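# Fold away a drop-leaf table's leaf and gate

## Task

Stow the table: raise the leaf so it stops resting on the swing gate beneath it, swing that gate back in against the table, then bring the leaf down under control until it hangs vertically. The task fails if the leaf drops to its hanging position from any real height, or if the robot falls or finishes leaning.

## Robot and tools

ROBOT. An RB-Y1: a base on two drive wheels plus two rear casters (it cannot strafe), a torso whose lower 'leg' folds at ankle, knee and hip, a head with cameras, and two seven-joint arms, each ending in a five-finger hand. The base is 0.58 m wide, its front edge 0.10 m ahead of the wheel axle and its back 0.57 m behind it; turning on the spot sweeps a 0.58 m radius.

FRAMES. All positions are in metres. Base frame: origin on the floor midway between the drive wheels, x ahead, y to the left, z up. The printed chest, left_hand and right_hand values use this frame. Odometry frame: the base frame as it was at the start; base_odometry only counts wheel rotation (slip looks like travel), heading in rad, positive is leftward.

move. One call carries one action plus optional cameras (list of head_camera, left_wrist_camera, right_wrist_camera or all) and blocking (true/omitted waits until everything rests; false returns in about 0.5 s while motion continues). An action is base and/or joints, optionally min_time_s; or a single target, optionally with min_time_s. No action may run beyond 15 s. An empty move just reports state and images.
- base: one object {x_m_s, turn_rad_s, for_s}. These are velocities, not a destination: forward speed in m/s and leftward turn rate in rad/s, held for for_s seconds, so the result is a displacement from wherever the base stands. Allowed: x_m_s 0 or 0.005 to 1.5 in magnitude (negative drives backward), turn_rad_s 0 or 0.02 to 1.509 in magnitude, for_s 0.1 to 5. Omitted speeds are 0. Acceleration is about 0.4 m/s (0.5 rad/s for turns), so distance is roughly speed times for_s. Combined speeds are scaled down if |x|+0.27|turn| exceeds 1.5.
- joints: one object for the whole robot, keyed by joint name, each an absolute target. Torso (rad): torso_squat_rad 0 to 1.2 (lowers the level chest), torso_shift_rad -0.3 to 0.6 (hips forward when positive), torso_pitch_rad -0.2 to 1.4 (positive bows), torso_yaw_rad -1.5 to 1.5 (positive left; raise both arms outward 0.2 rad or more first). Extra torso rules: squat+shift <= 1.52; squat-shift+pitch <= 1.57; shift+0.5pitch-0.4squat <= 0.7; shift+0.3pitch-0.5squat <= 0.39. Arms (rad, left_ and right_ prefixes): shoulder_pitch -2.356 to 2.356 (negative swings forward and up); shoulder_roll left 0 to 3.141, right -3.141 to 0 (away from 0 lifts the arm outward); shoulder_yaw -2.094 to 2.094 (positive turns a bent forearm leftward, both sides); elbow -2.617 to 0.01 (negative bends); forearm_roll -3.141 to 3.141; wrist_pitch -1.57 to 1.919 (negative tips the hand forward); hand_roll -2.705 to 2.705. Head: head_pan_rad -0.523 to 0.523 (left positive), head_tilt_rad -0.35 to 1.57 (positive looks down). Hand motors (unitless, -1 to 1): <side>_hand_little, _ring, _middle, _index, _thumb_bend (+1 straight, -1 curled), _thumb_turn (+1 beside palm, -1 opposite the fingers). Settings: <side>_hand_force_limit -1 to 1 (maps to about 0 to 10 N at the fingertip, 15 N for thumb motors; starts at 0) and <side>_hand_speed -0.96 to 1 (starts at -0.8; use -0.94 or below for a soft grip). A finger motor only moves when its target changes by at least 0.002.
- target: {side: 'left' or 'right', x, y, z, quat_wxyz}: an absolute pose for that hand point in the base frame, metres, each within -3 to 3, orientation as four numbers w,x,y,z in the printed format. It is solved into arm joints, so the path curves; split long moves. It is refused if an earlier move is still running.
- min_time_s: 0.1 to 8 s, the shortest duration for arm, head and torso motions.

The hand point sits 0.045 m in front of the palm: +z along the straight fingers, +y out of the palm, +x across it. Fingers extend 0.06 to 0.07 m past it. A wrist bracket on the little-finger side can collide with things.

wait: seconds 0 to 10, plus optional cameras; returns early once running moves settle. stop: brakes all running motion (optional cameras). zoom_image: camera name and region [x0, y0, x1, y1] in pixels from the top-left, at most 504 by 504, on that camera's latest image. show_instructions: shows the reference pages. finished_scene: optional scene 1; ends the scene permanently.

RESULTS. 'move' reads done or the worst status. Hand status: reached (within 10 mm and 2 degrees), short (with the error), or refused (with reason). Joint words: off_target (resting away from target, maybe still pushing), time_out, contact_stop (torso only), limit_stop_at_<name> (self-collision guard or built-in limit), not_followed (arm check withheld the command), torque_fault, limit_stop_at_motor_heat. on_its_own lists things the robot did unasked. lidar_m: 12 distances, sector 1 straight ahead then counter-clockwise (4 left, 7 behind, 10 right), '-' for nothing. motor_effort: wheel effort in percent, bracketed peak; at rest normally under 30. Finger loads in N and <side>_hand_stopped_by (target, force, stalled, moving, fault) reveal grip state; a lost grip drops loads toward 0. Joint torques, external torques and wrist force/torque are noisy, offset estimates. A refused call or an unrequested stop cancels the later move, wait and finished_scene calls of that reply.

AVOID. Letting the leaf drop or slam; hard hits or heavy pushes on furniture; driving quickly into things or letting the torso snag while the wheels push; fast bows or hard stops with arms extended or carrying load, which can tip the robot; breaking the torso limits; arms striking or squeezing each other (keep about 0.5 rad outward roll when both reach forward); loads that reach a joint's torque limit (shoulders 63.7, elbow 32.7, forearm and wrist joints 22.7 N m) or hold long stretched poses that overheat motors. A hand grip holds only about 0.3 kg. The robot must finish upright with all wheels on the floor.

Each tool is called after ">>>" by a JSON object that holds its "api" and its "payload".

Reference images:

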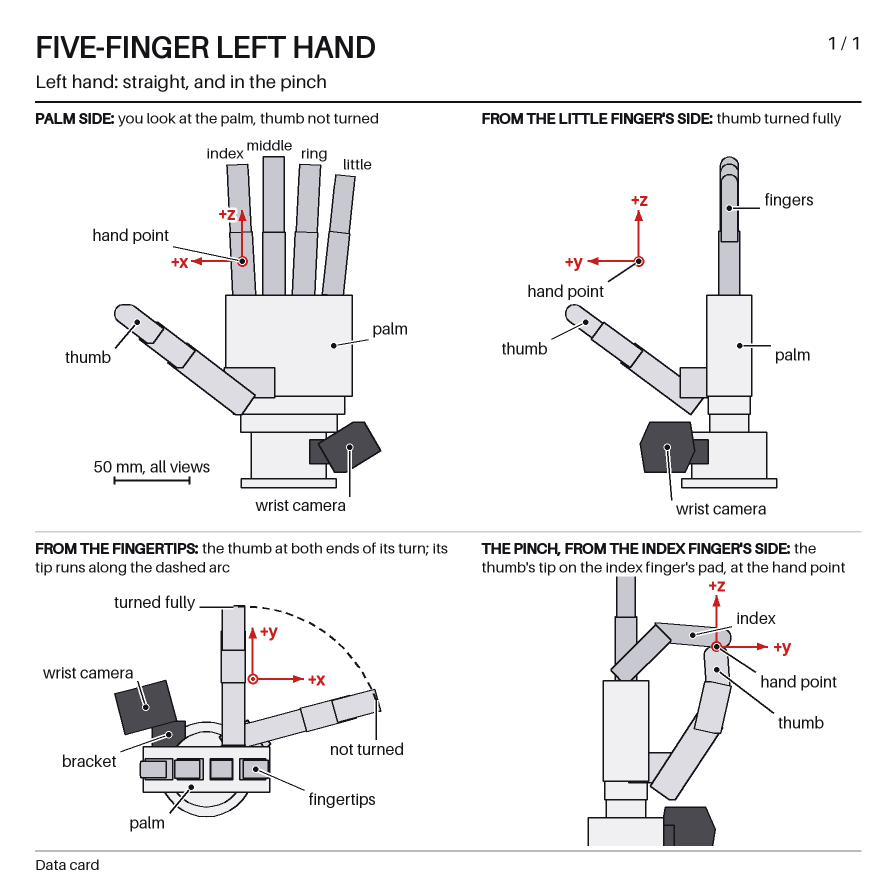

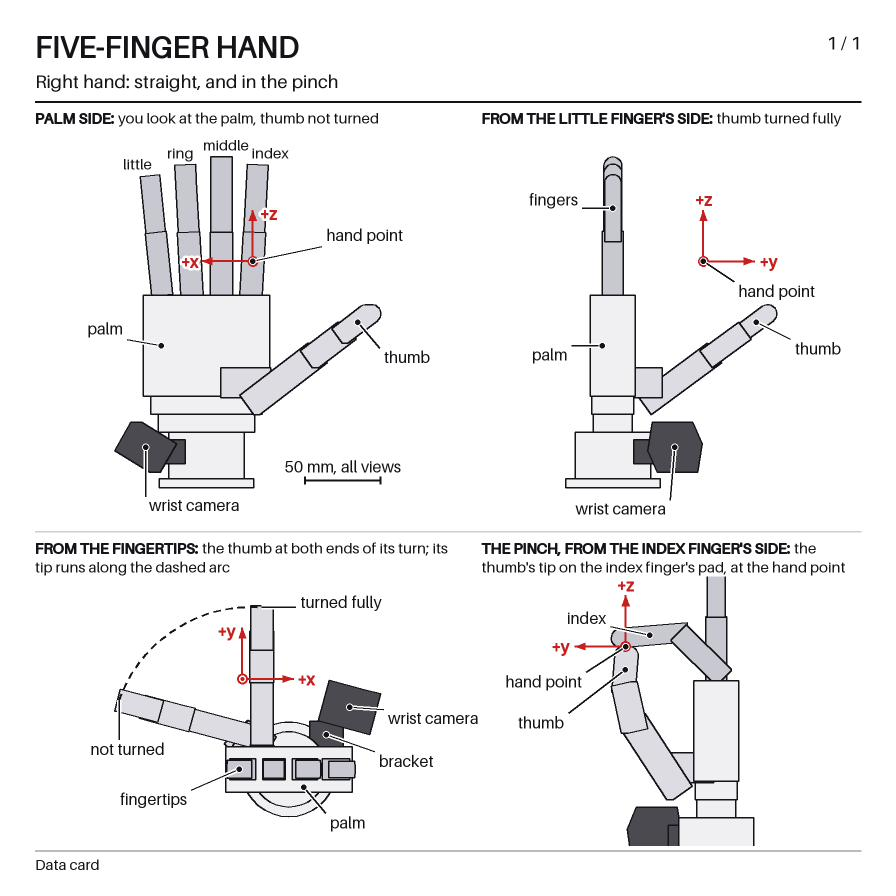

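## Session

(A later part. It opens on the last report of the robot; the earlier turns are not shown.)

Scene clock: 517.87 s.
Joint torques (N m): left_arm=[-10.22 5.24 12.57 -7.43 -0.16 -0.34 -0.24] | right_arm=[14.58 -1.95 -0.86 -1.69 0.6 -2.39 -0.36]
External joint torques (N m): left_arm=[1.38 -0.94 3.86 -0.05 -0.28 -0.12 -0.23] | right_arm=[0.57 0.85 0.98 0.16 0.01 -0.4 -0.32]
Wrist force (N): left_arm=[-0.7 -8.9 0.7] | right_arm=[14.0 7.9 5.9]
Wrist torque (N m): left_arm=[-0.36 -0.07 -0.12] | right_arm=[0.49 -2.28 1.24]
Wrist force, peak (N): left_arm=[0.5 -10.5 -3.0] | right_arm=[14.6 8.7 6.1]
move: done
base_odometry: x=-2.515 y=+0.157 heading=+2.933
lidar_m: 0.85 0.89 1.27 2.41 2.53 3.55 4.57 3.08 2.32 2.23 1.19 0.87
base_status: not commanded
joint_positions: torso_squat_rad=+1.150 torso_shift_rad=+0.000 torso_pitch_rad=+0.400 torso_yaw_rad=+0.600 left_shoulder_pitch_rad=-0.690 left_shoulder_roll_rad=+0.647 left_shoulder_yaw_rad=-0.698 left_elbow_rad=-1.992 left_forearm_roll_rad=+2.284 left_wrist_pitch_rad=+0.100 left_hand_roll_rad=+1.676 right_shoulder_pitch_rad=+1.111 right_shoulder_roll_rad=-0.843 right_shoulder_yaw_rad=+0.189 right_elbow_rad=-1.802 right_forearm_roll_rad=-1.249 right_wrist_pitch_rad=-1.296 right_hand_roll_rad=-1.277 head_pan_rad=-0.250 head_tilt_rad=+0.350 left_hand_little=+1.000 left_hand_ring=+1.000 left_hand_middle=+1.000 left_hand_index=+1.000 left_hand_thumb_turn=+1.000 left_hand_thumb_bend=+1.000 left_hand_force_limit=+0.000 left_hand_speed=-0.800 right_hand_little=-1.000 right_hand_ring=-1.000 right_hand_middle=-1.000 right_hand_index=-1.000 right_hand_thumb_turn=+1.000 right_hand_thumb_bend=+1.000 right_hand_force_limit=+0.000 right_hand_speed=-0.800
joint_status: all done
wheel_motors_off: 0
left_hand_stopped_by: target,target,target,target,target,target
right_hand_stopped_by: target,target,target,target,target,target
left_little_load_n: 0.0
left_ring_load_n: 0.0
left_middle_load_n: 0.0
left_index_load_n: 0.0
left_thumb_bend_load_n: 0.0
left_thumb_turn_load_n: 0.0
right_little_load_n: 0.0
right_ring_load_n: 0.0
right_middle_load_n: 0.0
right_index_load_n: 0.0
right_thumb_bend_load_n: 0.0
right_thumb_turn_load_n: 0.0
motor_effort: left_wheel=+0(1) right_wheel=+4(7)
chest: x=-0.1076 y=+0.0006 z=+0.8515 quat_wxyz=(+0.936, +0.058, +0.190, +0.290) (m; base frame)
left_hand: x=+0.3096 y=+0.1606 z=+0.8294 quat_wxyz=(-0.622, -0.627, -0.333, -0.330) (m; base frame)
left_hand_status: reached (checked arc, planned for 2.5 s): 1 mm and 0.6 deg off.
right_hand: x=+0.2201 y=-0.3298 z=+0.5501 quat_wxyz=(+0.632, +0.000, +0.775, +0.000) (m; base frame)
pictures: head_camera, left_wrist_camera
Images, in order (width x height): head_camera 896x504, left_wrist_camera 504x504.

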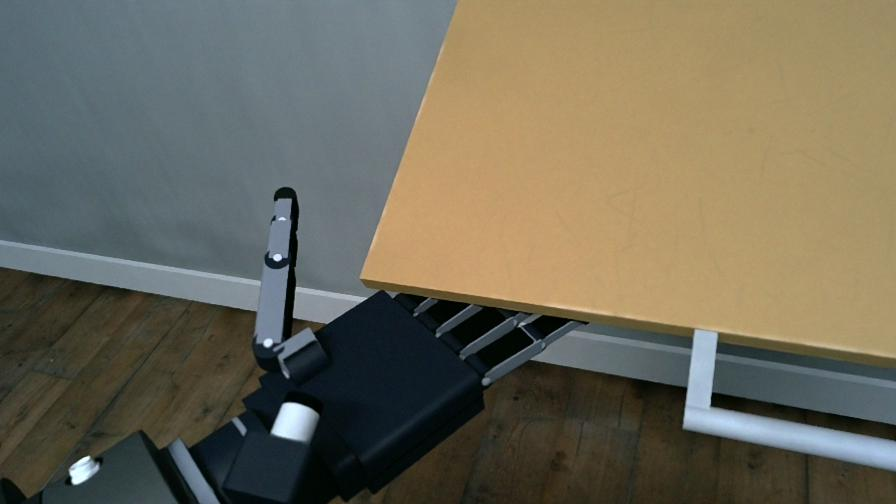

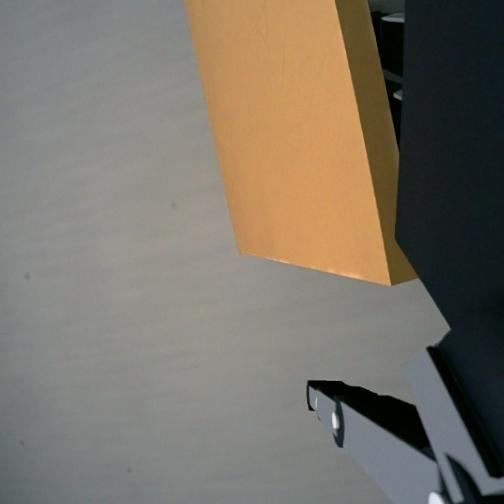

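>>> {"api": "move", "payload": {"target": {"side": "left", "x": 0.327, "y": 0.16, "z": 0.79, "quat_wxyz": [0.599, 0.599, 0.3758, 0.3758]}, "min_time_s": 2.5, "cameras": []}}

>>> {"api": "move", "payload": {"joints": {"head_tilt_rad": 0.5}, "cameras": []}}

>>> {"api": "move", "payload": {"target": {"side": "left", "x": 0.347, "y": 0.16, "z": 0.75, "quat_wxyz": [0.599, 0.599, 0.3758, 0.3758]}, "min_time_s": 2.5, "cameras": ["head_camera", "left_wrist_camera"]}}

Scene clock: 523.90 s.
Joint torques (N m): left_arm=[-9.84 2.89 7.83 -9.03 -0.54 -0.32 -0.26] | right_arm=[14.84 -1.69 -0.64 -1.61 0.72 -2.35 -0.47]
External joint torques (N m): left_arm=[1.18 -0.92 0.43 -0.43 -0.36 -0.27 -0.26] | right_arm=[0.82 1.11 1.21 0.23 0.13 -0.37 -0.43]
Wrist force (N): left_arm=[0.2 -7.9 0.7] | right_arm=[14.3 8.7 5.7]
Wrist torque (N m): left_arm=[-0.15 -0.13 -0.06] | right_arm=[0.61 -2.33 1.30]
Wrist force, peak (N): left_arm=[0.6 -10.7 -3.5] | right_arm=[14.7 8.7 6.2]
move: done
base_odometry: x=-2.515 y=+0.157 heading=+2.933
lidar_m: 0.85 0.89 1.27 2.41 2.54 3.55 4.55 3.08 2.31 2.24 1.18 0.88
base_status: not commanded
joint_positions: torso_squat_rad=+1.150 torso_shift_rad=+0.000 torso_pitch_rad=+0.400 torso_yaw_rad=+0.600 left_shoulder_pitch_rad=-0.635 left_shoulder_roll_rad=+0.479 left_shoulder_yaw_rad=-0.748 left_elbow_rad=-1.908 left_forearm_roll_rad=+2.194 left_wrist_pitch_rad=-0.035 left_hand_roll_rad=+1.591 right_shoulder_pitch_rad=+1.111 right_shoulder_roll_rad=-0.843 right_shoulder_yaw_rad=+0.189 right_elbow_rad=-1.802 right_forearm_roll_rad=-1.249 right_wrist_pitch_rad=-1.296 right_hand_roll_rad=-1.277 head_pan_rad=-0.250 head_tilt_rad=+0.350 left_hand_little=+1.000 left_hand_ring=+1.000 left_hand_middle=+1.000 left_hand_index=+1.000 left_hand_thumb_turn=+1.000 left_hand_thumb_bend=+1.000 left_hand_force_limit=+0.000 left_hand_speed=-0.800 right_hand_little=-1.000 right_hand_ring=-1.000 right_hand_middle=-1.000 right_hand_index=-1.000 right_hand_thumb_turn=+1.000 right_hand_thumb_bend=+1.000 right_hand_force_limit=+0.000 right_hand_speed=-0.800
joint_status: all done
wheel_motors_off: 0
left_hand_stopped_by: target,target,target,target,target,target
right_hand_stopped_by: target,target,target,target,target,target
left_little_load_n: 0.0
left_ring_load_n: 0.0
left_middle_load_n: 0.0
left_index_load_n: 0.0
left_thumb_bend_load_n: 0.0
left_thumb_turn_load_n: 0.0
right_little_load_n: 0.0
right_ring_load_n: 0.0
right_middle_load_n: 0.0
right_index_load_n: 0.0
right_thumb_bend_load_n: 0.0
right_thumb_turn_load_n: 0.0
motor_effort: left_wheel=+0(1) right_wheel=+5(6)
chest: x=-0.1076 y=+0.0006 z=+0.8515 quat_wxyz=(+0.936, +0.058, +0.190, +0.290) (m; base frame)
left_hand: x=+0.3267 y=+0.1602 z=+0.7898 quat_wxyz=(-0.598, -0.600, -0.377, -0.375) (m; base frame)
left_hand_status: reached (checked arc, planned for 2.5 s): 0 mm and 0.3 deg off.
right_hand: x=+0.2201 y=-0.3298 z=+0.5501 quat_wxyz=(+0.632, +0.000, +0.775, +0.000) (m; base frame)
pictures: none
No camera images: "cameras" was empty.

Scene clock: 524.57 s.
Joint torques (N m): left_arm=[-9.51 2.69 8.53 -8.98 -0.7 -0.37 -0.21] | right_arm=[14.86 -1.85 -0.63 -1.57 0.65 -2.28 -0.38]
External joint torques (N m): left_arm=[1.51 -1.12 1.13 -0.37 -0.53 -0.33 -0.2] | right_arm=[0.85 0.95 1.22 0.27 0.06 -0.3 -0.34]
Wrist force (N): left_arm=[0.2 -8.2 0.1] | right_arm=[14.5 8.5 6.1]
Wrist torque (N m): left_arm=[-0.16 -0.13 -0.08] | right_arm=[0.59 -2.37 1.29]
Wrist force, peak (N): left_arm=[0.5 -9.6 0.8] | right_arm=[14.4 8.3 6.7]
move: done
base_odometry: x=-2.515 y=+0.157 heading=+2.933
lidar_m: 0.85 0.91 1.27 2.41 2.52 3.56 4.56 3.06 2.30 2.23 1.19 0.87
base_status: not commanded
joint_positions: torso_squat_rad=+1.150 torso_shift_rad=+0.000 torso_pitch_rad=+0.400 torso_yaw_rad=+0.600 left_shoulder_pitch_rad=-0.635 left_shoulder_roll_rad=+0.479 left_shoulder_yaw_rad=-0.748 left_elbow_rad=-1.908 left_forearm_roll_rad=+2.194 left_wrist_pitch_rad=-0.035 left_hand_roll_rad=+1.591 right_shoulder_pitch_rad=+1.111 right_shoulder_roll_rad=-0.843 right_shoulder_yaw_rad=+0.189 right_elbow_rad=-1.802 right_forearm_roll_rad=-1.249 right_wrist_pitch_rad=-1.296 right_hand_roll_rad=-1.277 head_pan_rad=-0.250 head_tilt_rad=+0.500 left_hand_little=+1.000 left_hand_ring=+1.000 left_hand_middle=+1.000 left_hand_index=+1.000 left_hand_thumb_turn=+1.000 left_hand_thumb_bend=+1.000 left_hand_force_limit=+0.000 left_hand_speed=-0.800 right_hand_little=-1.000 right_hand_ring=-1.000 right_hand_middle=-1.000 right_hand_index=-1.000 right_hand_thumb_turn=+1.000 right_hand_thumb_bend=+1.000 right_hand_force_limit=+0.000 right_hand_speed=-0.800
joint_status: all done
wheel_motors_off: 0
left_hand_stopped_by: target,target,target,target,target,target
right_hand_stopped_by: target,target,target,target,target,target
left_little_load_n: 0.0
left_ring_load_n: 0.0
left_middle_load_n: 0.0
left_index_load_n: 0.0
left_thumb_bend_load_n: 0.0
left_thumb_turn_load_n: 0.0
right_little_load_n: 0.0
right_ring_load_n: 0.0
right_middle_load_n: 0.0
right_index_load_n: 0.0
right_thumb_bend_load_n: 0.0
right_thumb_turn_load_n: 0.0
motor_effort: left_wheel=+0(1) right_wheel=+5(6)
chest: x=-0.1076 y=+0.0006 z=+0.8515 quat_wxyz=(+0.936, +0.058, +0.190, +0.290) (m; base frame)
left_hand: x=+0.3267 y=+0.1602 z=+0.7898 quat_wxyz=(-0.598, -0.600, -0.377, -0.375) (m; base frame)
right_hand: x=+0.2201 y=-0.3298 z=+0.5501 quat_wxyz=(+0.632, +0.000, +0.775, +0.000) (m; base frame)
pictures: none
No camera images: "cameras" was empty.

Scene clock: 527.40 s.
Joint torques (N m): left_arm=[-9.39 0.08 8.85 -9.97 0.07 0.39 -0.28] | right_arm=[14.91 -1.71 -0.75 -1.69 0.61 -2.38 -0.41]
External joint torques (N m): left_arm=[1.61 -1.48 3.34 -0.38 -0.22 0.19 -0.28] | right_arm=[0.89 1.09 1.09 0.15 0.02 -0.4 -0.37]
Wrist force (N): left_arm=[0.6 -7.9 0.7] | right_arm=[14.1 8.2 6.0]
Wrist torque (N m): left_arm=[-0.17 -0.14 -0.07] | right_arm=[0.53 -2.30 1.31]
Wrist force, peak (N): left_arm=[0.3 -11.0 -4.0] | right_arm=[14.5 8.4 6.7]
move: done
base_odometry: x=-2.515 y=+0.157 heading=+2.933
lidar_m: 0.85 0.90 1.28 2.41 2.53 3.56 4.56 3.10 2.31 2.23 1.17 0.89
base_status: not commanded
joint_positions: torso_squat_rad=+1.150 torso_shift_rad=+0.000 torso_pitch_rad=+0.400 torso_yaw_rad=+0.600 left_shoulder_pitch_rad=-0.561 left_shoulder_roll_rad=+0.254 left_shoulder_yaw_rad=-0.607 left_elbow_rad=-1.689 left_forearm_roll_rad=+2.121 left_wrist_pitch_rad=+0.193 left_hand_roll_rad=+1.480 right_shoulder_pitch_rad=+1.111 right_shoulder_roll_rad=-0.843 right_shoulder_yaw_rad=+0.189 right_elbow_rad=-1.802 right_forearm_roll_rad=-1.249 right_wrist_pitch_rad=-1.296 right_hand_roll_rad=-1.277 head_pan_rad=-0.250 head_tilt_rad=+0.500 left_hand_little=+1.000 left_hand_ring=+1.000 left_hand_middle=+1.000 left_hand_index=+1.000 left_hand_thumb_turn=+1.000 left_hand_thumb_bend=+1.000 left_hand_force_limit=+0.000 left_hand_speed=-0.800 right_hand_little=-1.000 right_hand_ring=-1.000 right_hand_middle=-1.000 right_hand_index=-1.000 right_hand_thumb_turn=+1.000 right_hand_thumb_bend=+1.000 right_hand_force_limit=+0.000 right_hand_speed=-0.800
joint_status: all done
wheel_motors_off: 0
left_hand_stopped_by: target,target,target,target,target,target
right_hand_stopped_by: target,target,target,target,target,target
left_little_load_n: 0.0
left_ring_load_n: 0.0
left_middle_load_n: 0.0
left_index_load_n: 0.5
left_thumb_bend_load_n: 0.0
left_thumb_turn_load_n: 0.0
right_little_load_n: 0.0
right_ring_load_n: 0.0
right_middle_load_n: 0.0
right_index_load_n: 0.0
right_thumb_bend_load_n: -0.5
right_thumb_turn_load_n: 0.0
motor_effort: left_wheel=+1(1) right_wheel=+6(7)
chest: x=-0.1076 y=+0.0006 z=+0.8515 quat_wxyz=(+0.936, +0.058, +0.190, +0.290) (m; base frame)
left_hand: x=+0.3467 y=+0.1602 z=+0.7498 quat_wxyz=(-0.597, -0.600, -0.378, -0.375) (m; base frame)
left_hand_status: reached (checked arc, planned for 2.5 s): 0 mm and 0.3 deg off.
right_hand: x=+0.2201 y=-0.3298 z=+0.5501 quat_wxyz=(+0.632, +0.000, +0.775, +0.000) (m; base frame)
pictures: head_camera, left_wrist_camera
Images, in order (width x height): head_camera 896x504, left_wrist_camera 504x504.

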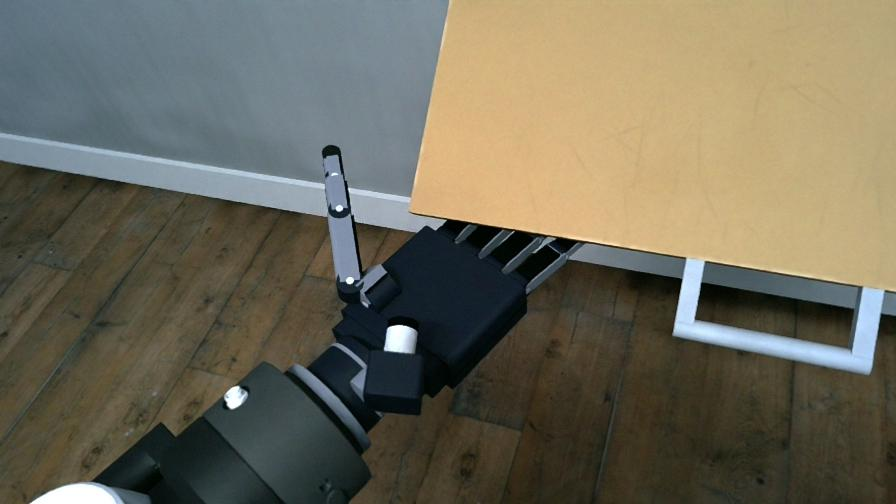

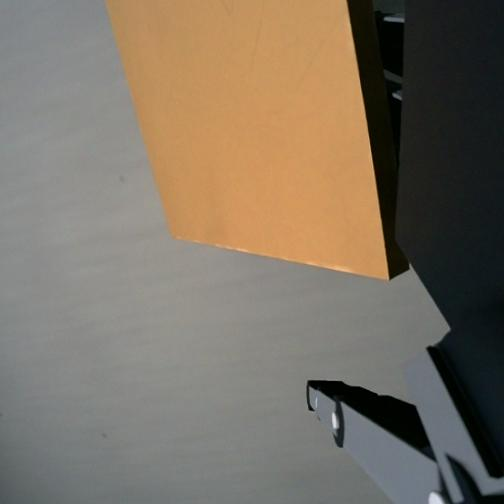

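>>> {"api": "move", "payload": {"target": {"side": "left", "x": 0.37, "y": 0.16, "z": 0.71, "quat_wxyz": [0.5691, 0.5691, 0.4197, 0.4197]}, "min_time_s": 2.5, "cameras": []}}

>>> {"api": "move", "payload": {"target": {"side": "left", "x": 0.395, "y": 0.16, "z": 0.675, "quat_wxyz": [0.5691, 0.5691, 0.4197, 0.4197]}, "min_time_s": 2.5, "cameras": ["head_camera", "left_wrist_camera"]}}

Scene clock: 540.47 s.
Joint torques (N m): left_arm=[-9.14 -3.32 5.37 -10.67 0.06 0.52 -0.2] | right_arm=[14.8 -1.82 -0.93 -1.63 0.73 -2.3 -0.4]
External joint torques (N m): left_arm=[1.34 -1.25 2.68 -0.29 -0.19 -0.12 -0.2] | right_arm=[0.78 0.97 0.91 0.21 0.14 -0.31 -0.36]
Wrist force (N): left_arm=[-0.7 -7.8 0.3] | right_arm=[14.1 8.2 5.9]
Wrist torque (N m): left_arm=[-0.11 -0.18 -0.08] | right_arm=[0.57 -2.33 1.27]
Wrist force, peak (N): left_arm=[1.8 -10.3 -3.2] | right_arm=[15.0 8.1 5.9]
move: done
base_odometry: x=-2.515 y=+0.157 heading=+2.933
lidar_m: 0.85 0.90 1.29 2.40 2.52 3.57 4.55 3.09 2.31 2.24 1.19 0.88
base_status: not commanded
joint_positions: torso_squat_rad=+1.150 torso_shift_rad=+0.000 torso_pitch_rad=+0.400 torso_yaw_rad=+0.600 left_shoulder_pitch_rad=-0.498 left_shoulder_roll_rad=+0.000 left_shoulder_yaw_rad=-0.524 left_elbow_rad=-1.515 left_forearm_roll_rad=+2.095 left_wrist_pitch_rad=+0.183 left_hand_roll_rad=+1.263 right_shoulder_pitch_rad=+1.111 right_shoulder_roll_rad=-0.843 right_shoulder_yaw_rad=+0.189 right_elbow_rad=-1.802 right_forearm_roll_rad=-1.249 right_wrist_pitch_rad=-1.296 right_hand_roll_rad=-1.277 head_pan_rad=-0.250 head_tilt_rad=+0.500 left_hand_little=+1.000 left_hand_ring=+1.000 left_hand_middle=+1.000 left_hand_index=+1.000 left_hand_thumb_turn=+1.000 left_hand_thumb_bend=+1.000 left_hand_force_limit=+0.000 left_hand_speed=-0.800 right_hand_little=-1.000 right_hand_ring=-1.000 right_hand_middle=-1.000 right_hand_index=-1.000 right_hand_thumb_turn=+1.000 right_hand_thumb_bend=+1.000 right_hand_force_limit=+0.000 right_hand_speed=-0.800
joint_status: all done
wheel_motors_off: 0
left_hand_stopped_by: target,target,target,target,target,target
right_hand_stopped_by: target,target,target,target,target,target
left_little_load_n: 0.0
left_ring_load_n: 0.0
left_middle_load_n: 0.0
left_index_load_n: 0.0
left_thumb_bend_load_n: 0.0
left_thumb_turn_load_n: 0.0
right_little_load_n: 0.0
right_ring_load_n: 0.0
right_middle_load_n: 0.0
right_index_load_n: 0.0
right_thumb_bend_load_n: 0.0
right_thumb_turn_load_n: 0.0
motor_effort: left_wheel=+0(1) right_wheel=+5(6)
chest: x=-0.1076 y=+0.0006 z=+0.8515 quat_wxyz=(+0.936, +0.058, +0.190, +0.290) (m; base frame)
left_hand: x=+0.3698 y=+0.1599 z=+0.7104 quat_wxyz=(-0.565, -0.574, -0.423, -0.415) (m; base frame)
left_hand_status: reached (checked arc, planned for 2.5 s): 0 mm and 1.0 deg off.
right_hand: x=+0.2201 y=-0.3298 z=+0.5501 quat_wxyz=(+0.632, +0.000, +0.775, +0.000) (m; base frame)
pictures: none
No camera images: "cameras" was empty.

Scene clock: 543.30 s.
Joint torques (N m): left_arm=[-17.69 -2.49 2.87 -12.97 0.34 4.56 -0.18] | right_arm=[14.68 -1.69 -0.47 -1.7 0.66 -2.32 -0.41]
External joint torques (N m): left_arm=[-5.38 -1.45 -0.59 -3.42 0.2 2.64 -0.18] | right_arm=[0.67 1.11 1.37 0.14 0.07 -0.34 -0.37]
Wrist force (N): left_arm=[3.2 -13.0 -3.8] | right_arm=[13.9 8.3 5.4]
Wrist torque (N m): left_arm=[0.06 -0.20 0.17] | right_arm=[0.56 -2.26 1.25]
Wrist force, peak (N): left_arm=[2.7 -13.5 -4.0] | right_arm=[14.5 8.3 6.5]
move: done
base_odometry: x=-2.515 y=+0.157 heading=+2.933
lidar_m: 0.85 0.89 1.27 2.41 2.54 3.56 4.56 3.09 2.30 2.22 1.19 0.89
base_status: not commanded
joint_positions: torso_squat_rad=+1.150 torso_shift_rad=+0.000 torso_pitch_rad=+0.400 torso_yaw_rad=+0.600 left_shoulder_pitch_rad=-0.673 left_shoulder_roll_rad=+0.000 left_shoulder_yaw_rad=-0.592 left_elbow_rad=-1.193 left_forearm_roll_rad=+3.028 left_wrist_pitch_rad=+0.292 left_hand_roll_rad=+0.423 right_shoulder_pitch_rad=+1.111 right_shoulder_roll_rad=-0.843 right_shoulder_yaw_rad=+0.189 right_elbow_rad=-1.802 right_forearm_roll_rad=-1.249 right_wrist_pitch_rad=-1.296 right_hand_roll_rad=-1.277 head_pan_rad=-0.250 head_tilt_rad=+0.500 left_hand_little=+1.000 left_hand_ring=+1.000 left_hand_middle=+1.000 left_hand_index=+1.000 left_hand_thumb_turn=+1.000 left_hand_thumb_bend=+1.000 left_hand_force_limit=+0.000 left_hand_speed=-0.800 right_hand_little=-1.000 right_hand_ring=-1.000 right_hand_middle=-1.000 right_hand_index=-1.000 right_hand_thumb_turn=+1.000 right_hand_thumb_bend=+1.000 right_hand_force_limit=+0.000 right_hand_speed=-0.800
joint_status: all done
wheel_motors_off: 0
left_hand_stopped_by: target,target,target,target,target,target
right_hand_stopped_by: target,target,target,target,target,target
left_little_load_n: 0.0
left_ring_load_n: 0.0
left_middle_load_n: 0.0
left_index_load_n: 0.5
left_thumb_bend_load_n: 0.0
left_thumb_turn_load_n: 0.0
right_little_load_n: 0.0
right_ring_load_n: 0.0
right_middle_load_n: 0.0
right_index_load_n: 0.0
right_thumb_bend_load_n: 0.0
right_thumb_turn_load_n: 0.0
motor_effort: left_wheel=+0(1) right_wheel=+3(6)
chest: x=-0.1076 y=+0.0006 z=+0.8514 quat_wxyz=(+0.936, +0.058, +0.190, +0.290) (m; base frame)
left_hand: x=+0.3947 y=+0.1612 z=+0.6737 quat_wxyz=(-0.567, -0.573, -0.421, -0.416) (m; base frame)
left_hand_status: reached (checked arc, planned for 2.5 s): 2 mm and 0.6 deg off.
right_hand: x=+0.2201 y=-0.3298 z=+0.5501 quat_wxyz=(+0.632, +0.000, +0.775, +0.000) (m; base frame)
pictures: head_camera, left_wrist_camera
Images, in order (width x height): head_camera 896x504, left_wrist_camera 504x504.

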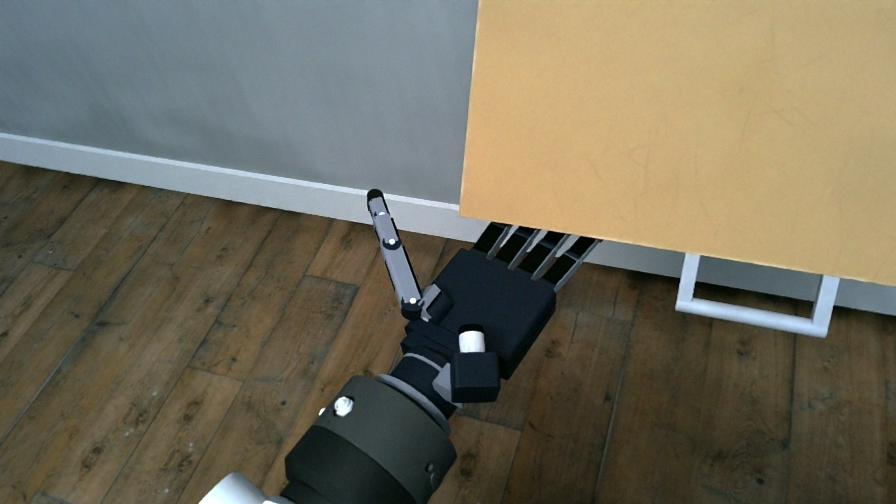

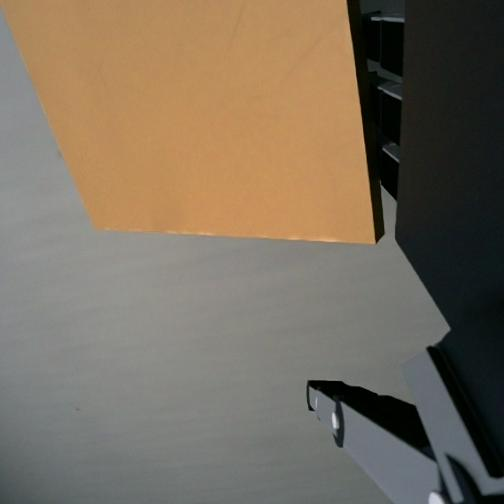

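>>> {"api": "move", "payload": {"target": {"side": "left", "x": 0.39, "y": 0.19, "z": 0.675, "quat_wxyz": [0.5691, 0.5691, 0.4197, 0.4197]}, "min_time_s": 2, "cameras": []}}

>>> {"api": "move", "payload": {"joints": {"torso_yaw_rad": 0.48}, "min_time_s": 1.5, "cameras": ["head_camera", "left_wrist_camera"]}}

Scene clock: 555.17 s.
Joint torques (N m): left_arm=[-15.87 2.46 8.84 -10.43 0.88 3.33 -0.01] | right_arm=[15.02 -1.66 -0.61 -1.52 0.66 -2.32 -0.48]
External joint torques (N m): left_arm=[-3.25 2.01 4.8 -1.19 0.68 1.44 -0.01] | right_arm=[1.01 1.14 1.24 0.32 0.07 -0.33 -0.44]
Wrist force (N): left_arm=[-3.1 -10.6 -0.2] | right_arm=[13.8 8.4 6.0]
Wrist torque (N m): left_arm=[-0.05 -0.09 -0.10] | right_arm=[0.56 -2.26 1.26]
Wrist force, peak (N): left_arm=[-4.1 -14.8 -2.9] | right_arm=[14.4 8.9 6.6]
move: done
base_odometry: x=-2.515 y=+0.157 heading=+2.933
lidar_m: 0.85 0.89 1.26 2.41 2.53 3.55 4.58 3.07 2.31 2.24 1.19 0.89
base_status: not commanded
joint_positions: torso_squat_rad=+1.150 torso_shift_rad=+0.000 torso_pitch_rad=+0.400 torso_yaw_rad=+0.600 left_shoulder_pitch_rad=-0.680 left_shoulder_roll_rad=+0.062 left_shoulder_yaw_rad=-0.587 left_elbow_rad=-1.185 left_forearm_roll_rad=+3.044 left_wrist_pitch_rad=+0.337 left_hand_roll_rad=+0.461 right_shoulder_pitch_rad=+1.111 right_shoulder_roll_rad=-0.843 right_shoulder_yaw_rad=+0.189 right_elbow_rad=-1.802 right_forearm_roll_rad=-1.249 right_wrist_pitch_rad=-1.296 right_hand_roll_rad=-1.277 head_pan_rad=-0.250 head_tilt_rad=+0.500 left_hand_little=+1.000 left_hand_ring=+1.000 left_hand_middle=+1.000 left_hand_index=+1.000 left_hand_thumb_turn=+1.000 left_hand_thumb_bend=+1.000 left_hand_force_limit=+0.000 left_hand_speed=-0.800 right_hand_little=-1.000 right_hand_ring=-1.000 right_hand_middle=-1.000 right_hand_index=-1.000 right_hand_thumb_turn=+1.000 right_hand_thumb_bend=+1.000 right_hand_force_limit=+0.000 right_hand_speed=-0.800
joint_status: all done
wheel_motors_off: 0
left_hand_stopped_by: target,target,target,target,target,target
right_hand_stopped_by: target,target,target,target,target,target
left_little_load_n: 0.0
left_ring_load_n: 0.0
left_middle_load_n: 0.0
left_index_load_n: 0.5
left_thumb_bend_load_n: 0.0
left_thumb_turn_load_n: 0.0
right_little_load_n: 0.0
right_ring_load_n: 0.5
right_middle_load_n: 0.0
right_index_load_n: 0.0
right_thumb_bend_load_n: 0.0
right_thumb_turn_load_n: 0.0
motor_effort: left_wheel=+0(1) right_wheel=+4(6)
chest: x=-0.1076 y=+0.0006 z=+0.8514 quat_wxyz=(+0.936, +0.058, +0.190, +0.290) (m; base frame)
left_hand: x=+0.3897 y=+0.1896 z=+0.6742 quat_wxyz=(-0.569, -0.569, -0.420, -0.419) (m; base frame)
left_hand_status: reached (checked arc, planned for 2.0 s): 1 mm and 0.1 deg off.
right_hand: x=+0.2201 y=-0.3298 z=+0.5501 quat_wxyz=(+0.632, +0.000, +0.775, +0.000) (m; base frame)
pictures: none
No camera images: "cameras" was empty.

Scene clock: 556.97 s.
Joint torques (N m): left_arm=[-16.07 -1.85 4.92 -11.98 0.4 3.74 -0.16] | right_arm=[15.1 -2.17 -1.07 -1.29 0.49 -2.37 -0.47]
External joint torques (N m): left_arm=[-3.4 -1.25 1.35 -2.53 0.22 1.82 -0.15] | right_arm=[0.81 0.98 1 0.17 -0.01 -0.35 -0.43]
Wrist force (N): left_arm=[2.6 -9.4 -2.3] | right_arm=[13.8 8.6 6.4]
Wrist torque (N m): left_arm=[0.01 -0.13 0.38] | right_arm=[0.53 -2.28 1.29]
Wrist force, peak (N): left_arm=[3.6 -12.5 -3.1] | right_arm=[14.7 9.0 5.4]
move: done
base_odometry: x=-2.515 y=+0.157 heading=+2.933
lidar_m: 0.84 0.90 1.27 2.41 2.52 3.54 4.57 3.07 2.31 2.23 1.18 0.87
base_status: not commanded
joint_positions: torso_squat_rad=+1.150 torso_shift_rad=+0.000 torso_pitch_rad=+0.400 torso_yaw_rad=+0.480 left_shoulder_pitch_rad=-0.680 left_shoulder_roll_rad=+0.063 left_shoulder_yaw_rad=-0.586 left_elbow_rad=-1.185 left_forearm_roll_rad=+3.044 left_wrist_pitch_rad=+0.337 left_hand_roll_rad=+0.461 right_shoulder_pitch_rad=+1.111 right_shoulder_roll_rad=-0.843 right_shoulder_yaw_rad=+0.189 right_elbow_rad=-1.802 right_forearm_roll_rad=-1.249 right_wrist_pitch_rad=-1.296 right_hand_roll_rad=-1.277 head_pan_rad=-0.250 head_tilt_rad=+0.500 left_hand_little=+1.000 left_hand_ring=+1.000 left_hand_middle=+1.000 left_hand_index=+1.000 left_hand_thumb_turn=+1.000 left_hand_thumb_bend=+1.000 left_hand_force_limit=+0.000 left_hand_speed=-0.800 right_hand_little=-1.000 right_hand_ring=-1.000 right_hand_middle=-1.000 right_hand_index=-1.000 right_hand_thumb_turn=+1.000 right_hand_thumb_bend=+1.000 right_hand_force_limit=+0.000 right_hand_speed=-0.800
joint_status: all done
wheel_motors_off: 0
left_hand_stopped_by: target,target,target,target,target,target
right_hand_stopped_by: target,target,target,target,target,target
left_little_load_n: 0.5
left_ring_load_n: 0.0
left_middle_load_n: 0.0
left_index_load_n: 0.0
left_thumb_bend_load_n: 0.0
left_thumb_turn_load_n: 0.5
right_little_load_n: 0.0
right_ring_load_n: 0.0
right_middle_load_n: 0.0
right_index_load_n: -0.5
right_thumb_bend_load_n: 0.0
right_thumb_turn_load_n: 0.0
motor_effort: left_wheel=+0(1) right_wheel=+4(6)
chest: x=-0.1076 y=+0.0006 z=+0.8514 quat_wxyz=(+0.952, +0.047, +0.193, +0.233) (m; base frame)
left_hand: x=+0.4072 y=+0.1261 z=+0.6668 quat_wxyz=(-0.604, -0.578, -0.398, -0.378) (m; base frame)
right_hand: x=+0.1810 y=-0.3775 z=+0.5667 quat_wxyz=(+0.631, +0.028, +0.773, -0.053) (m; base frame)
pictures: head_camera, left_wrist_camera
Images, in order (width x height): head_camera 896x504, left_wrist_camera 504x504.

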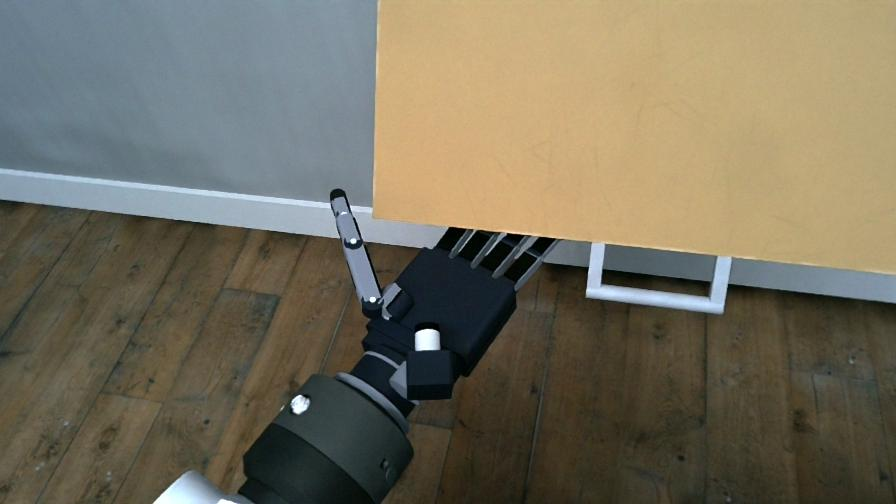

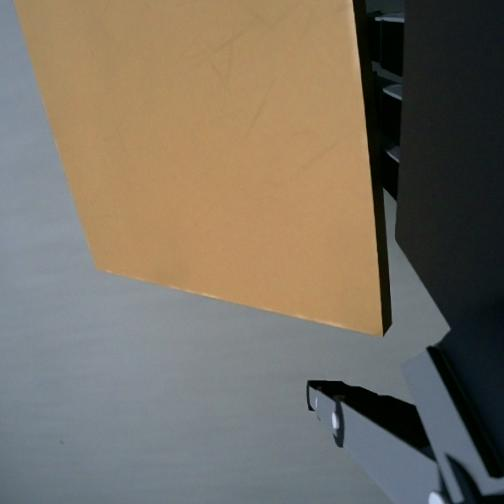

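>>> {"api": "move", "payload": {"target": {"side": "left", "x": 0.40, "y": 0.185, "z": 0.665, "quat_wxyz": [0.5691, 0.5691, 0.4197, 0.4197]}, "min_time_s": 2, "cameras": ["left_wrist_camera"]}}

>>> {"api": "move", "payload": {"joints": {"torso_yaw_rad": 0.36, "head_pan_rad": -0.15}, "min_time_s": 1.5, "cameras": ["head_camera", "left_wrist_camera"]}}

Scene clock: 562.33 s.
Joint torques (N m): left_arm=[-10.68 2.77 6.82 -10.65 -0.11 2.53 -0.28] | right_arm=[14.98 -2.31 -0.88 -1.34 0.44 -2.3 -0.37]
External joint torques (N m): left_arm=[1.51 2.15 3.22 -1.13 -0.26 0.6 -0.28] | right_arm=[0.69 0.84 1.19 0.12 -0.05 -0.29 -0.33]
Wrist force (N): left_arm=[-1.6 -8.0 0.9] | right_arm=[14.4 8.6 5.6]
Wrist torque (N m): left_arm=[-0.20 -0.07 -0.19] | right_arm=[0.58 -2.33 1.32]
Wrist force, peak (N): left_arm=[2.9 -10.5 -2.7] | right_arm=[14.9 9.0 6.3]
move: done
base_odometry: x=-2.515 y=+0.157 heading=+2.933
lidar_m: 0.85 0.90 1.27 2.40 2.52 3.54 4.56 3.07 2.31 2.24 1.18 0.88
base_status: not commanded
joint_positions: torso_squat_rad=+1.150 torso_shift_rad=+0.000 torso_pitch_rad=+0.400 torso_yaw_rad=+0.480 left_shoulder_pitch_rad=-0.609 left_shoulder_roll_rad=+0.104 left_shoulder_yaw_rad=-0.508 left_elbow_rad=-1.248 left_forearm_roll_rad=+3.042 left_wrist_pitch_rad=+0.305 left_hand_roll_rad=+0.414 right_shoulder_pitch_rad=+1.111 right_shoulder_roll_rad=-0.843 right_shoulder_yaw_rad=+0.189 right_elbow_rad=-1.802 right_forearm_roll_rad=-1.249 right_wrist_pitch_rad=-1.296 right_hand_roll_rad=-1.277 head_pan_rad=-0.250 head_tilt_rad=+0.500 left_hand_little=+1.000 left_hand_ring=+1.000 left_hand_middle=+1.000 left_hand_index=+1.000 left_hand_thumb_turn=+1.000 left_hand_thumb_bend=+1.000 left_hand_force_limit=+0.000 left_hand_speed=-0.800 right_hand_little=-1.000 right_hand_ring=-1.000 right_hand_middle=-1.000 right_hand_index=-1.000 right_hand_thumb_turn=+1.000 right_hand_thumb_bend=+1.000 right_hand_force_limit=+0.000 right_hand_speed=-0.800
joint_status: all done
wheel_motors_off: 0
left_hand_stopped_by: target,target,target,target,target,target
right_hand_stopped_by: target,target,target,target,target,target
left_little_load_n: 0.0
left_ring_load_n: 0.0
left_middle_load_n: 0.0
left_index_load_n: 0.5
left_thumb_bend_load_n: 0.0
left_thumb_turn_load_n: 0.0
right_little_load_n: 0.0
right_ring_load_n: 0.0
right_middle_load_n: 0.5
right_index_load_n: 0.0
right_thumb_bend_load_n: 0.0
right_thumb_turn_load_n: -0.5
motor_effort: left_wheel=-1(1) right_wheel=+5(6)
chest: x=-0.1076 y=+0.0006 z=+0.8514 quat_wxyz=(+0.952, +0.047, +0.193, +0.233) (m; base frame)
left_hand: x=+0.4001 y=+0.1845 z=+0.6649 quat_wxyz=(-0.569, -0.569, -0.420, -0.419) (m; base frame)
left_hand_status: reached (checked arc, planned for 2.0 s): 0 mm and 0.0 deg off.
right_hand: x=+0.1810 y=-0.3775 z=+0.5667 quat_wxyz=(+0.631, +0.028, +0.773, -0.053) (m; base frame)
pictures: left_wrist_camera
Images, in order (width x height): left_wrist_camera 504x504.

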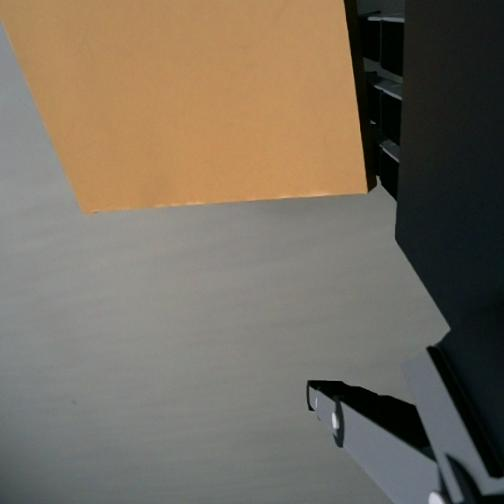

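Scene clock: 564.13 s.
Joint torques (N m): left_arm=[-12.96 -1.31 4.49 -11.88 -0.13 3.71 -0.13] | right_arm=[14.96 -2.45 -1.12 -1.17 0.43 -2.38 -0.46]
External joint torques (N m): left_arm=[-0.69 -0.89 1.37 -2.18 -0.25 1.74 -0.12] | right_arm=[0.49 1.12 1.22 -0.08 0.03 -0.35 -0.42]
Wrist force (N): left_arm=[2.5 -10.4 -1.0] | right_arm=[13.8 9.2 5.9]
Wrist torque (N m): left_arm=[-0.16 -0.12 0.30] | right_arm=[0.64 -2.28 1.27]
Wrist force, peak (N): left_arm=[2.9 -11.3 -1.6] | right_arm=[14.8 9.0 6.1]
move: done
base_odometry: x=-2.515 y=+0.157 heading=+2.933
lidar_m: 0.85 0.90 1.27 2.40 2.52 3.54 4.57 3.08 2.31 2.23 1.18 0.89
base_status: not commanded
joint_positions: torso_squat_rad=+1.150 torso_shift_rad=+0.000 torso_pitch_rad=+0.400 torso_yaw_rad=+0.360 left_shoulder_pitch_rad=-0.608 left_shoulder_roll_rad=+0.104 left_shoulder_yaw_rad=-0.508 left_elbow_rad=-1.248 left_forearm_roll_rad=+3.042 left_wrist_pitch_rad=+0.305 left_hand_roll_rad=+0.414 right_shoulder_pitch_rad=+1.111 right_shoulder_roll_rad=-0.843 right_shoulder_yaw_rad=+0.189 right_elbow_rad=-1.802 right_forearm_roll_rad=-1.249 right_wrist_pitch_rad=-1.296 right_hand_roll_rad=-1.277 head_pan_rad=-0.150 head_tilt_rad=+0.500 left_hand_little=+1.000 left_hand_ring=+1.000 left_hand_middle=+1.000 left_hand_index=+1.000 left_hand_thumb_turn=+1.000 left_hand_thumb_bend=+1.000 left_hand_force_limit=+0.000 left_hand_speed=-0.800 right_hand_little=-1.000 right_hand_ring=-1.000 right_hand_middle=-1.000 right_hand_index=-1.000 right_hand_thumb_turn=+1.000 right_hand_thumb_bend=+1.000 right_hand_force_limit=+0.000 right_hand_speed=-0.800
joint_status: all done
wheel_motors_off: 0
left_hand_stopped_by: target,target,target,target,target,target
right_hand_stopped_by: target,target,target,target,target,target
left_little_load_n: 0.5
left_ring_load_n: 0.0
left_middle_load_n: 0.0
left_index_load_n: 0.0
left_thumb_bend_load_n: 0.0
left_thumb_turn_load_n: 0.0
right_little_load_n: -0.5
right_ring_load_n: 0.0
right_middle_load_n: 0.0
right_index_load_n: 0.0
right_thumb_bend_load_n: -0.5
right_thumb_turn_load_n: 0.0
motor_effort: left_wheel=+0(1) right_wheel=+4(6)
chest: x=-0.1076 y=+0.0006 z=+0.8514 quat_wxyz=(+0.964, +0.035, +0.195, +0.176) (m; base frame)
left_hand: x=+0.4168 y=+0.1192 z=+0.6574 quat_wxyz=(-0.604, -0.578, -0.398, -0.378) (m; base frame)
right_hand: x=+0.1369 y=-0.4199 z=+0.5854 quat_wxyz=(+0.628, +0.056, +0.769, -0.106) (m; base frame)
pictures: head_camera, left_wrist_camera
Images, in order (width x height): head_camera 896x504, left_wrist_camera 504x504.

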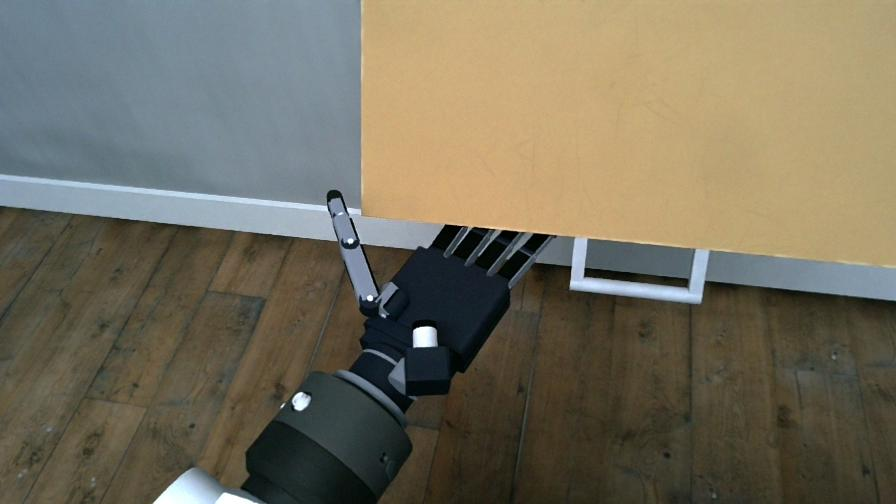

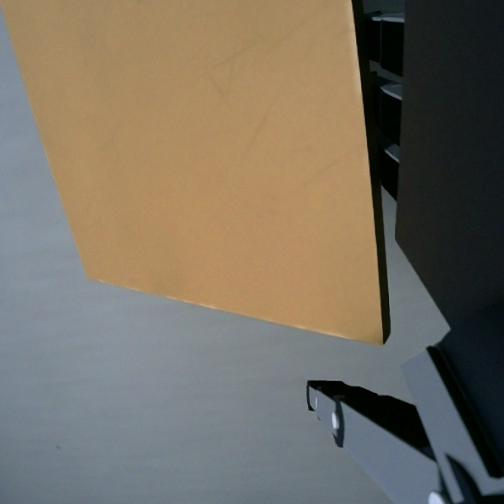

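>>> {"api": "move", "payload": {"target": {"side": "left", "x": 0.41, "y": 0.185, "z": 0.655, "quat_wxyz": [0.5361, 0.5361, 0.4611, 0.4611]}, "min_time_s": 2, "cameras": []}}

>>> {"api": "move", "payload": {"joints": {"torso_yaw_rad": 0.24, "head_pan_rad": -0.1}, "min_time_s": 1.5, "cameras": ["head_camera", "left_wrist_camera"]}}

Scene clock: 568.93 s.
Joint torques (N m): left_arm=[-9.7 -2.14 4.33 -11.43 0.38 2.9 -0.28] | right_arm=[15.2 -2.4 -1.4 -1.11 0.51 -2.53 -0.47]
External joint torques (N m): left_arm=[1.17 -0.75 2.91 -1.23 0.42 0.8 -0.27] | right_arm=[0.74 1.17 0.93 -0.01 0.1 -0.49 -0.43]
Wrist force (N): left_arm=[-0.8 -7.7 0.8] | right_arm=[13.9 8.6 5.7]
Wrist torque (N m): left_arm=[-0.17 -0.13 -0.11] | right_arm=[0.54 -2.26 1.25]
Wrist force, peak (N): left_arm=[-3.2 -13.6 -1.9] | right_arm=[14.6 8.9 6.3]
move: done
base_odometry: x=-2.515 y=+0.157 heading=+2.933
lidar_m: 0.85 0.90 1.27 2.41 2.53 3.56 4.56 3.09 2.30 2.24 1.20 0.89
base_status: not commanded
joint_positions: torso_squat_rad=+1.150 torso_shift_rad=+0.000 torso_pitch_rad=+0.400 torso_yaw_rad=+0.360 left_shoulder_pitch_rad=-0.472 left_shoulder_roll_rad=+0.000 left_shoulder_yaw_rad=-0.345 left_elbow_rad=-1.345 left_forearm_roll_rad=+3.141 left_wrist_pitch_rad=+0.213 left_hand_roll_rad=+0.118 right_shoulder_pitch_rad=+1.111 right_shoulder_roll_rad=-0.843 right_shoulder_yaw_rad=+0.189 right_elbow_rad=-1.802 right_forearm_roll_rad=-1.249 right_wrist_pitch_rad=-1.296 right_hand_roll_rad=-1.277 head_pan_rad=-0.150 head_tilt_rad=+0.500 left_hand_little=+1.000 left_hand_ring=+1.000 left_hand_middle=+1.000 left_hand_index=+1.000 left_hand_thumb_turn=+1.000 left_hand_thumb_bend=+1.000 left_hand_force_limit=+0.000 left_hand_speed=-0.800 right_hand_little=-1.000 right_hand_ring=-1.000 right_hand_middle=-1.000 right_hand_index=-1.000 right_hand_thumb_turn=+1.000 right_hand_thumb_bend=+1.000 right_hand_force_limit=+0.000 right_hand_speed=-0.800
joint_status: all done
wheel_motors_off: 0
left_hand_stopped_by: target,target,target,target,target,target
right_hand_stopped_by: target,target,target,target,target,target
left_little_load_n: 0.0
left_ring_load_n: 0.0
left_middle_load_n: 0.0
left_index_load_n: 0.0
left_thumb_bend_load_n: 0.0
left_thumb_turn_load_n: 0.0
right_little_load_n: 0.0
right_ring_load_n: 0.0
right_middle_load_n: 0.5
right_index_load_n: 0.0
right_thumb_bend_load_n: 0.0
right_thumb_turn_load_n: 0.0
motor_effort: left_wheel=+0(1) right_wheel=+4(6)
chest: x=-0.1076 y=+0.0006 z=+0.8514 quat_wxyz=(+0.964, +0.035, +0.195, +0.175) (m; base frame)
left_hand: x=+0.4100 y=+0.1850 z=+0.6549 quat_wxyz=(-0.539, -0.543, -0.456, -0.455) (m; base frame)
left_hand_status: reached (checked arc, as near as the solve gets, planned for 2.0 s): 0 mm and 1.3 deg off.
right_hand: x=+0.1368 y=-0.4199 z=+0.5854 quat_wxyz=(+0.628, +0.056, +0.769, -0.106) (m; base frame)
pictures: none
No camera images: "cameras" was empty.

Scene clock: 570.73 s.
Joint torques (N m): left_arm=[-11.25 -3.11 1.82 -11.78 0.19 3.47 -0.15] | right_arm=[15.03 -3.19 -1.6 -0.83 0.33 -2.47 -0.43]
External joint torques (N m): left_arm=[-0.25 -0.72 0.95 -1.5 0.24 1.37 -0.14] | right_arm=[0.47 0.88 1.05 -0.07 0.01 -0.41 -0.39]
Wrist force (N): left_arm=[2.6 -9.7 -1.6] | right_arm=[14.2 9.4 6.0]
Wrist torque (N m): left_arm=[-0.06 -0.10 0.32] | right_arm=[0.63 -2.34 1.34]
Wrist force, peak (N): left_arm=[3.4 -10.0 -1.4] | right_arm=[14.5 9.5 6.1]
move: done
base_odometry: x=-2.515 y=+0.157 heading=+2.933
lidar_m: 0.84 0.90 1.26 2.41 2.53 3.55 4.57 3.08 2.30 2.23 1.18 0.87
base_status: not commanded
joint_positions: torso_squat_rad=+1.150 torso_shift_rad=+0.000 torso_pitch_rad=+0.400 torso_yaw_rad=+0.240 left_shoulder_pitch_rad=-0.471 left_shoulder_roll_rad=+0.000 left_shoulder_yaw_rad=-0.344 left_elbow_rad=-1.345 left_forearm_roll_rad=+3.141 left_wrist_pitch_rad=+0.212 left_hand_roll_rad=+0.118 right_shoulder_pitch_rad=+1.111 right_shoulder_roll_rad=-0.843 right_shoulder_yaw_rad=+0.189 right_elbow_rad=-1.802 right_forearm_roll_rad=-1.249 right_wrist_pitch_rad=-1.296 right_hand_roll_rad=-1.277 head_pan_rad=-0.100 head_tilt_rad=+0.500 left_hand_little=+1.000 left_hand_ring=+1.000 left_hand_middle=+1.000 left_hand_index=+1.000 left_hand_thumb_turn=+1.000 left_hand_thumb_bend=+1.000 left_hand_force_limit=+0.000 left_hand_speed=-0.800 right_hand_little=-1.000 right_hand_ring=-1.000 right_hand_middle=-1.000 right_hand_index=-1.000 right_hand_thumb_turn=+1.000 right_hand_thumb_bend=+1.000 right_hand_force_limit=+0.000 right_hand_speed=-0.800
joint_status: all done
wheel_motors_off: 0
left_hand_stopped_by: target,target,target,target,target,target
right_hand_stopped_by: target,target,target,target,target,target
left_little_load_n: -0.5
left_ring_load_n: 0.0
left_middle_load_n: 0.0
left_index_load_n: 0.0
left_thumb_bend_load_n: 0.0
left_thumb_turn_load_n: 0.0
right_little_load_n: 0.0
right_ring_load_n: 0.0
right_middle_load_n: -0.5
right_index_load_n: 0.0
right_thumb_bend_load_n: 0.0
right_thumb_turn_load_n: 0.0
motor_effort: left_wheel=+0(1) right_wheel=+4(6)
chest: x=-0.1076 y=+0.0006 z=+0.8514 quat_wxyz=(+0.973, +0.023, +0.197, +0.117) (m; base frame)
left_hand: x=+0.4266 y=+0.1179 z=+0.6477 quat_wxyz=(-0.575, -0.555, -0.436, -0.414) (m; base frame)
right_hand: x=+0.0884 y=-0.4562 z=+0.6059 quat_wxyz=(+0.622, +0.083, +0.762, -0.158) (m; base frame)
pictures: head_camera, left_wrist_camera
Images, in order (width x height): head_camera 896x504, left_wrist_camera 504x504.

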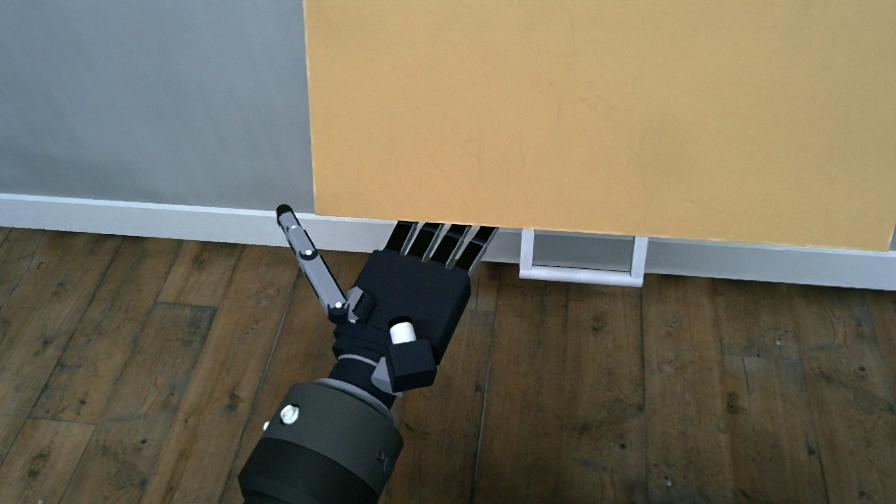

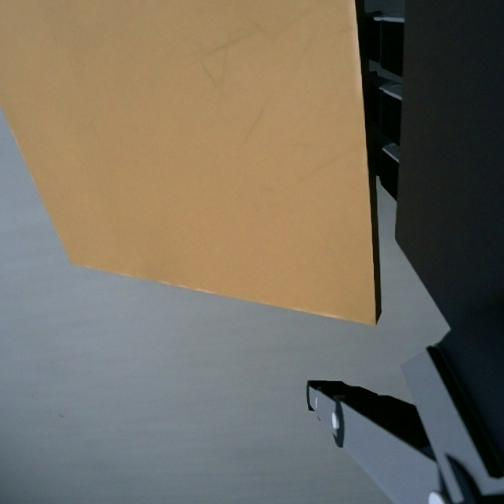

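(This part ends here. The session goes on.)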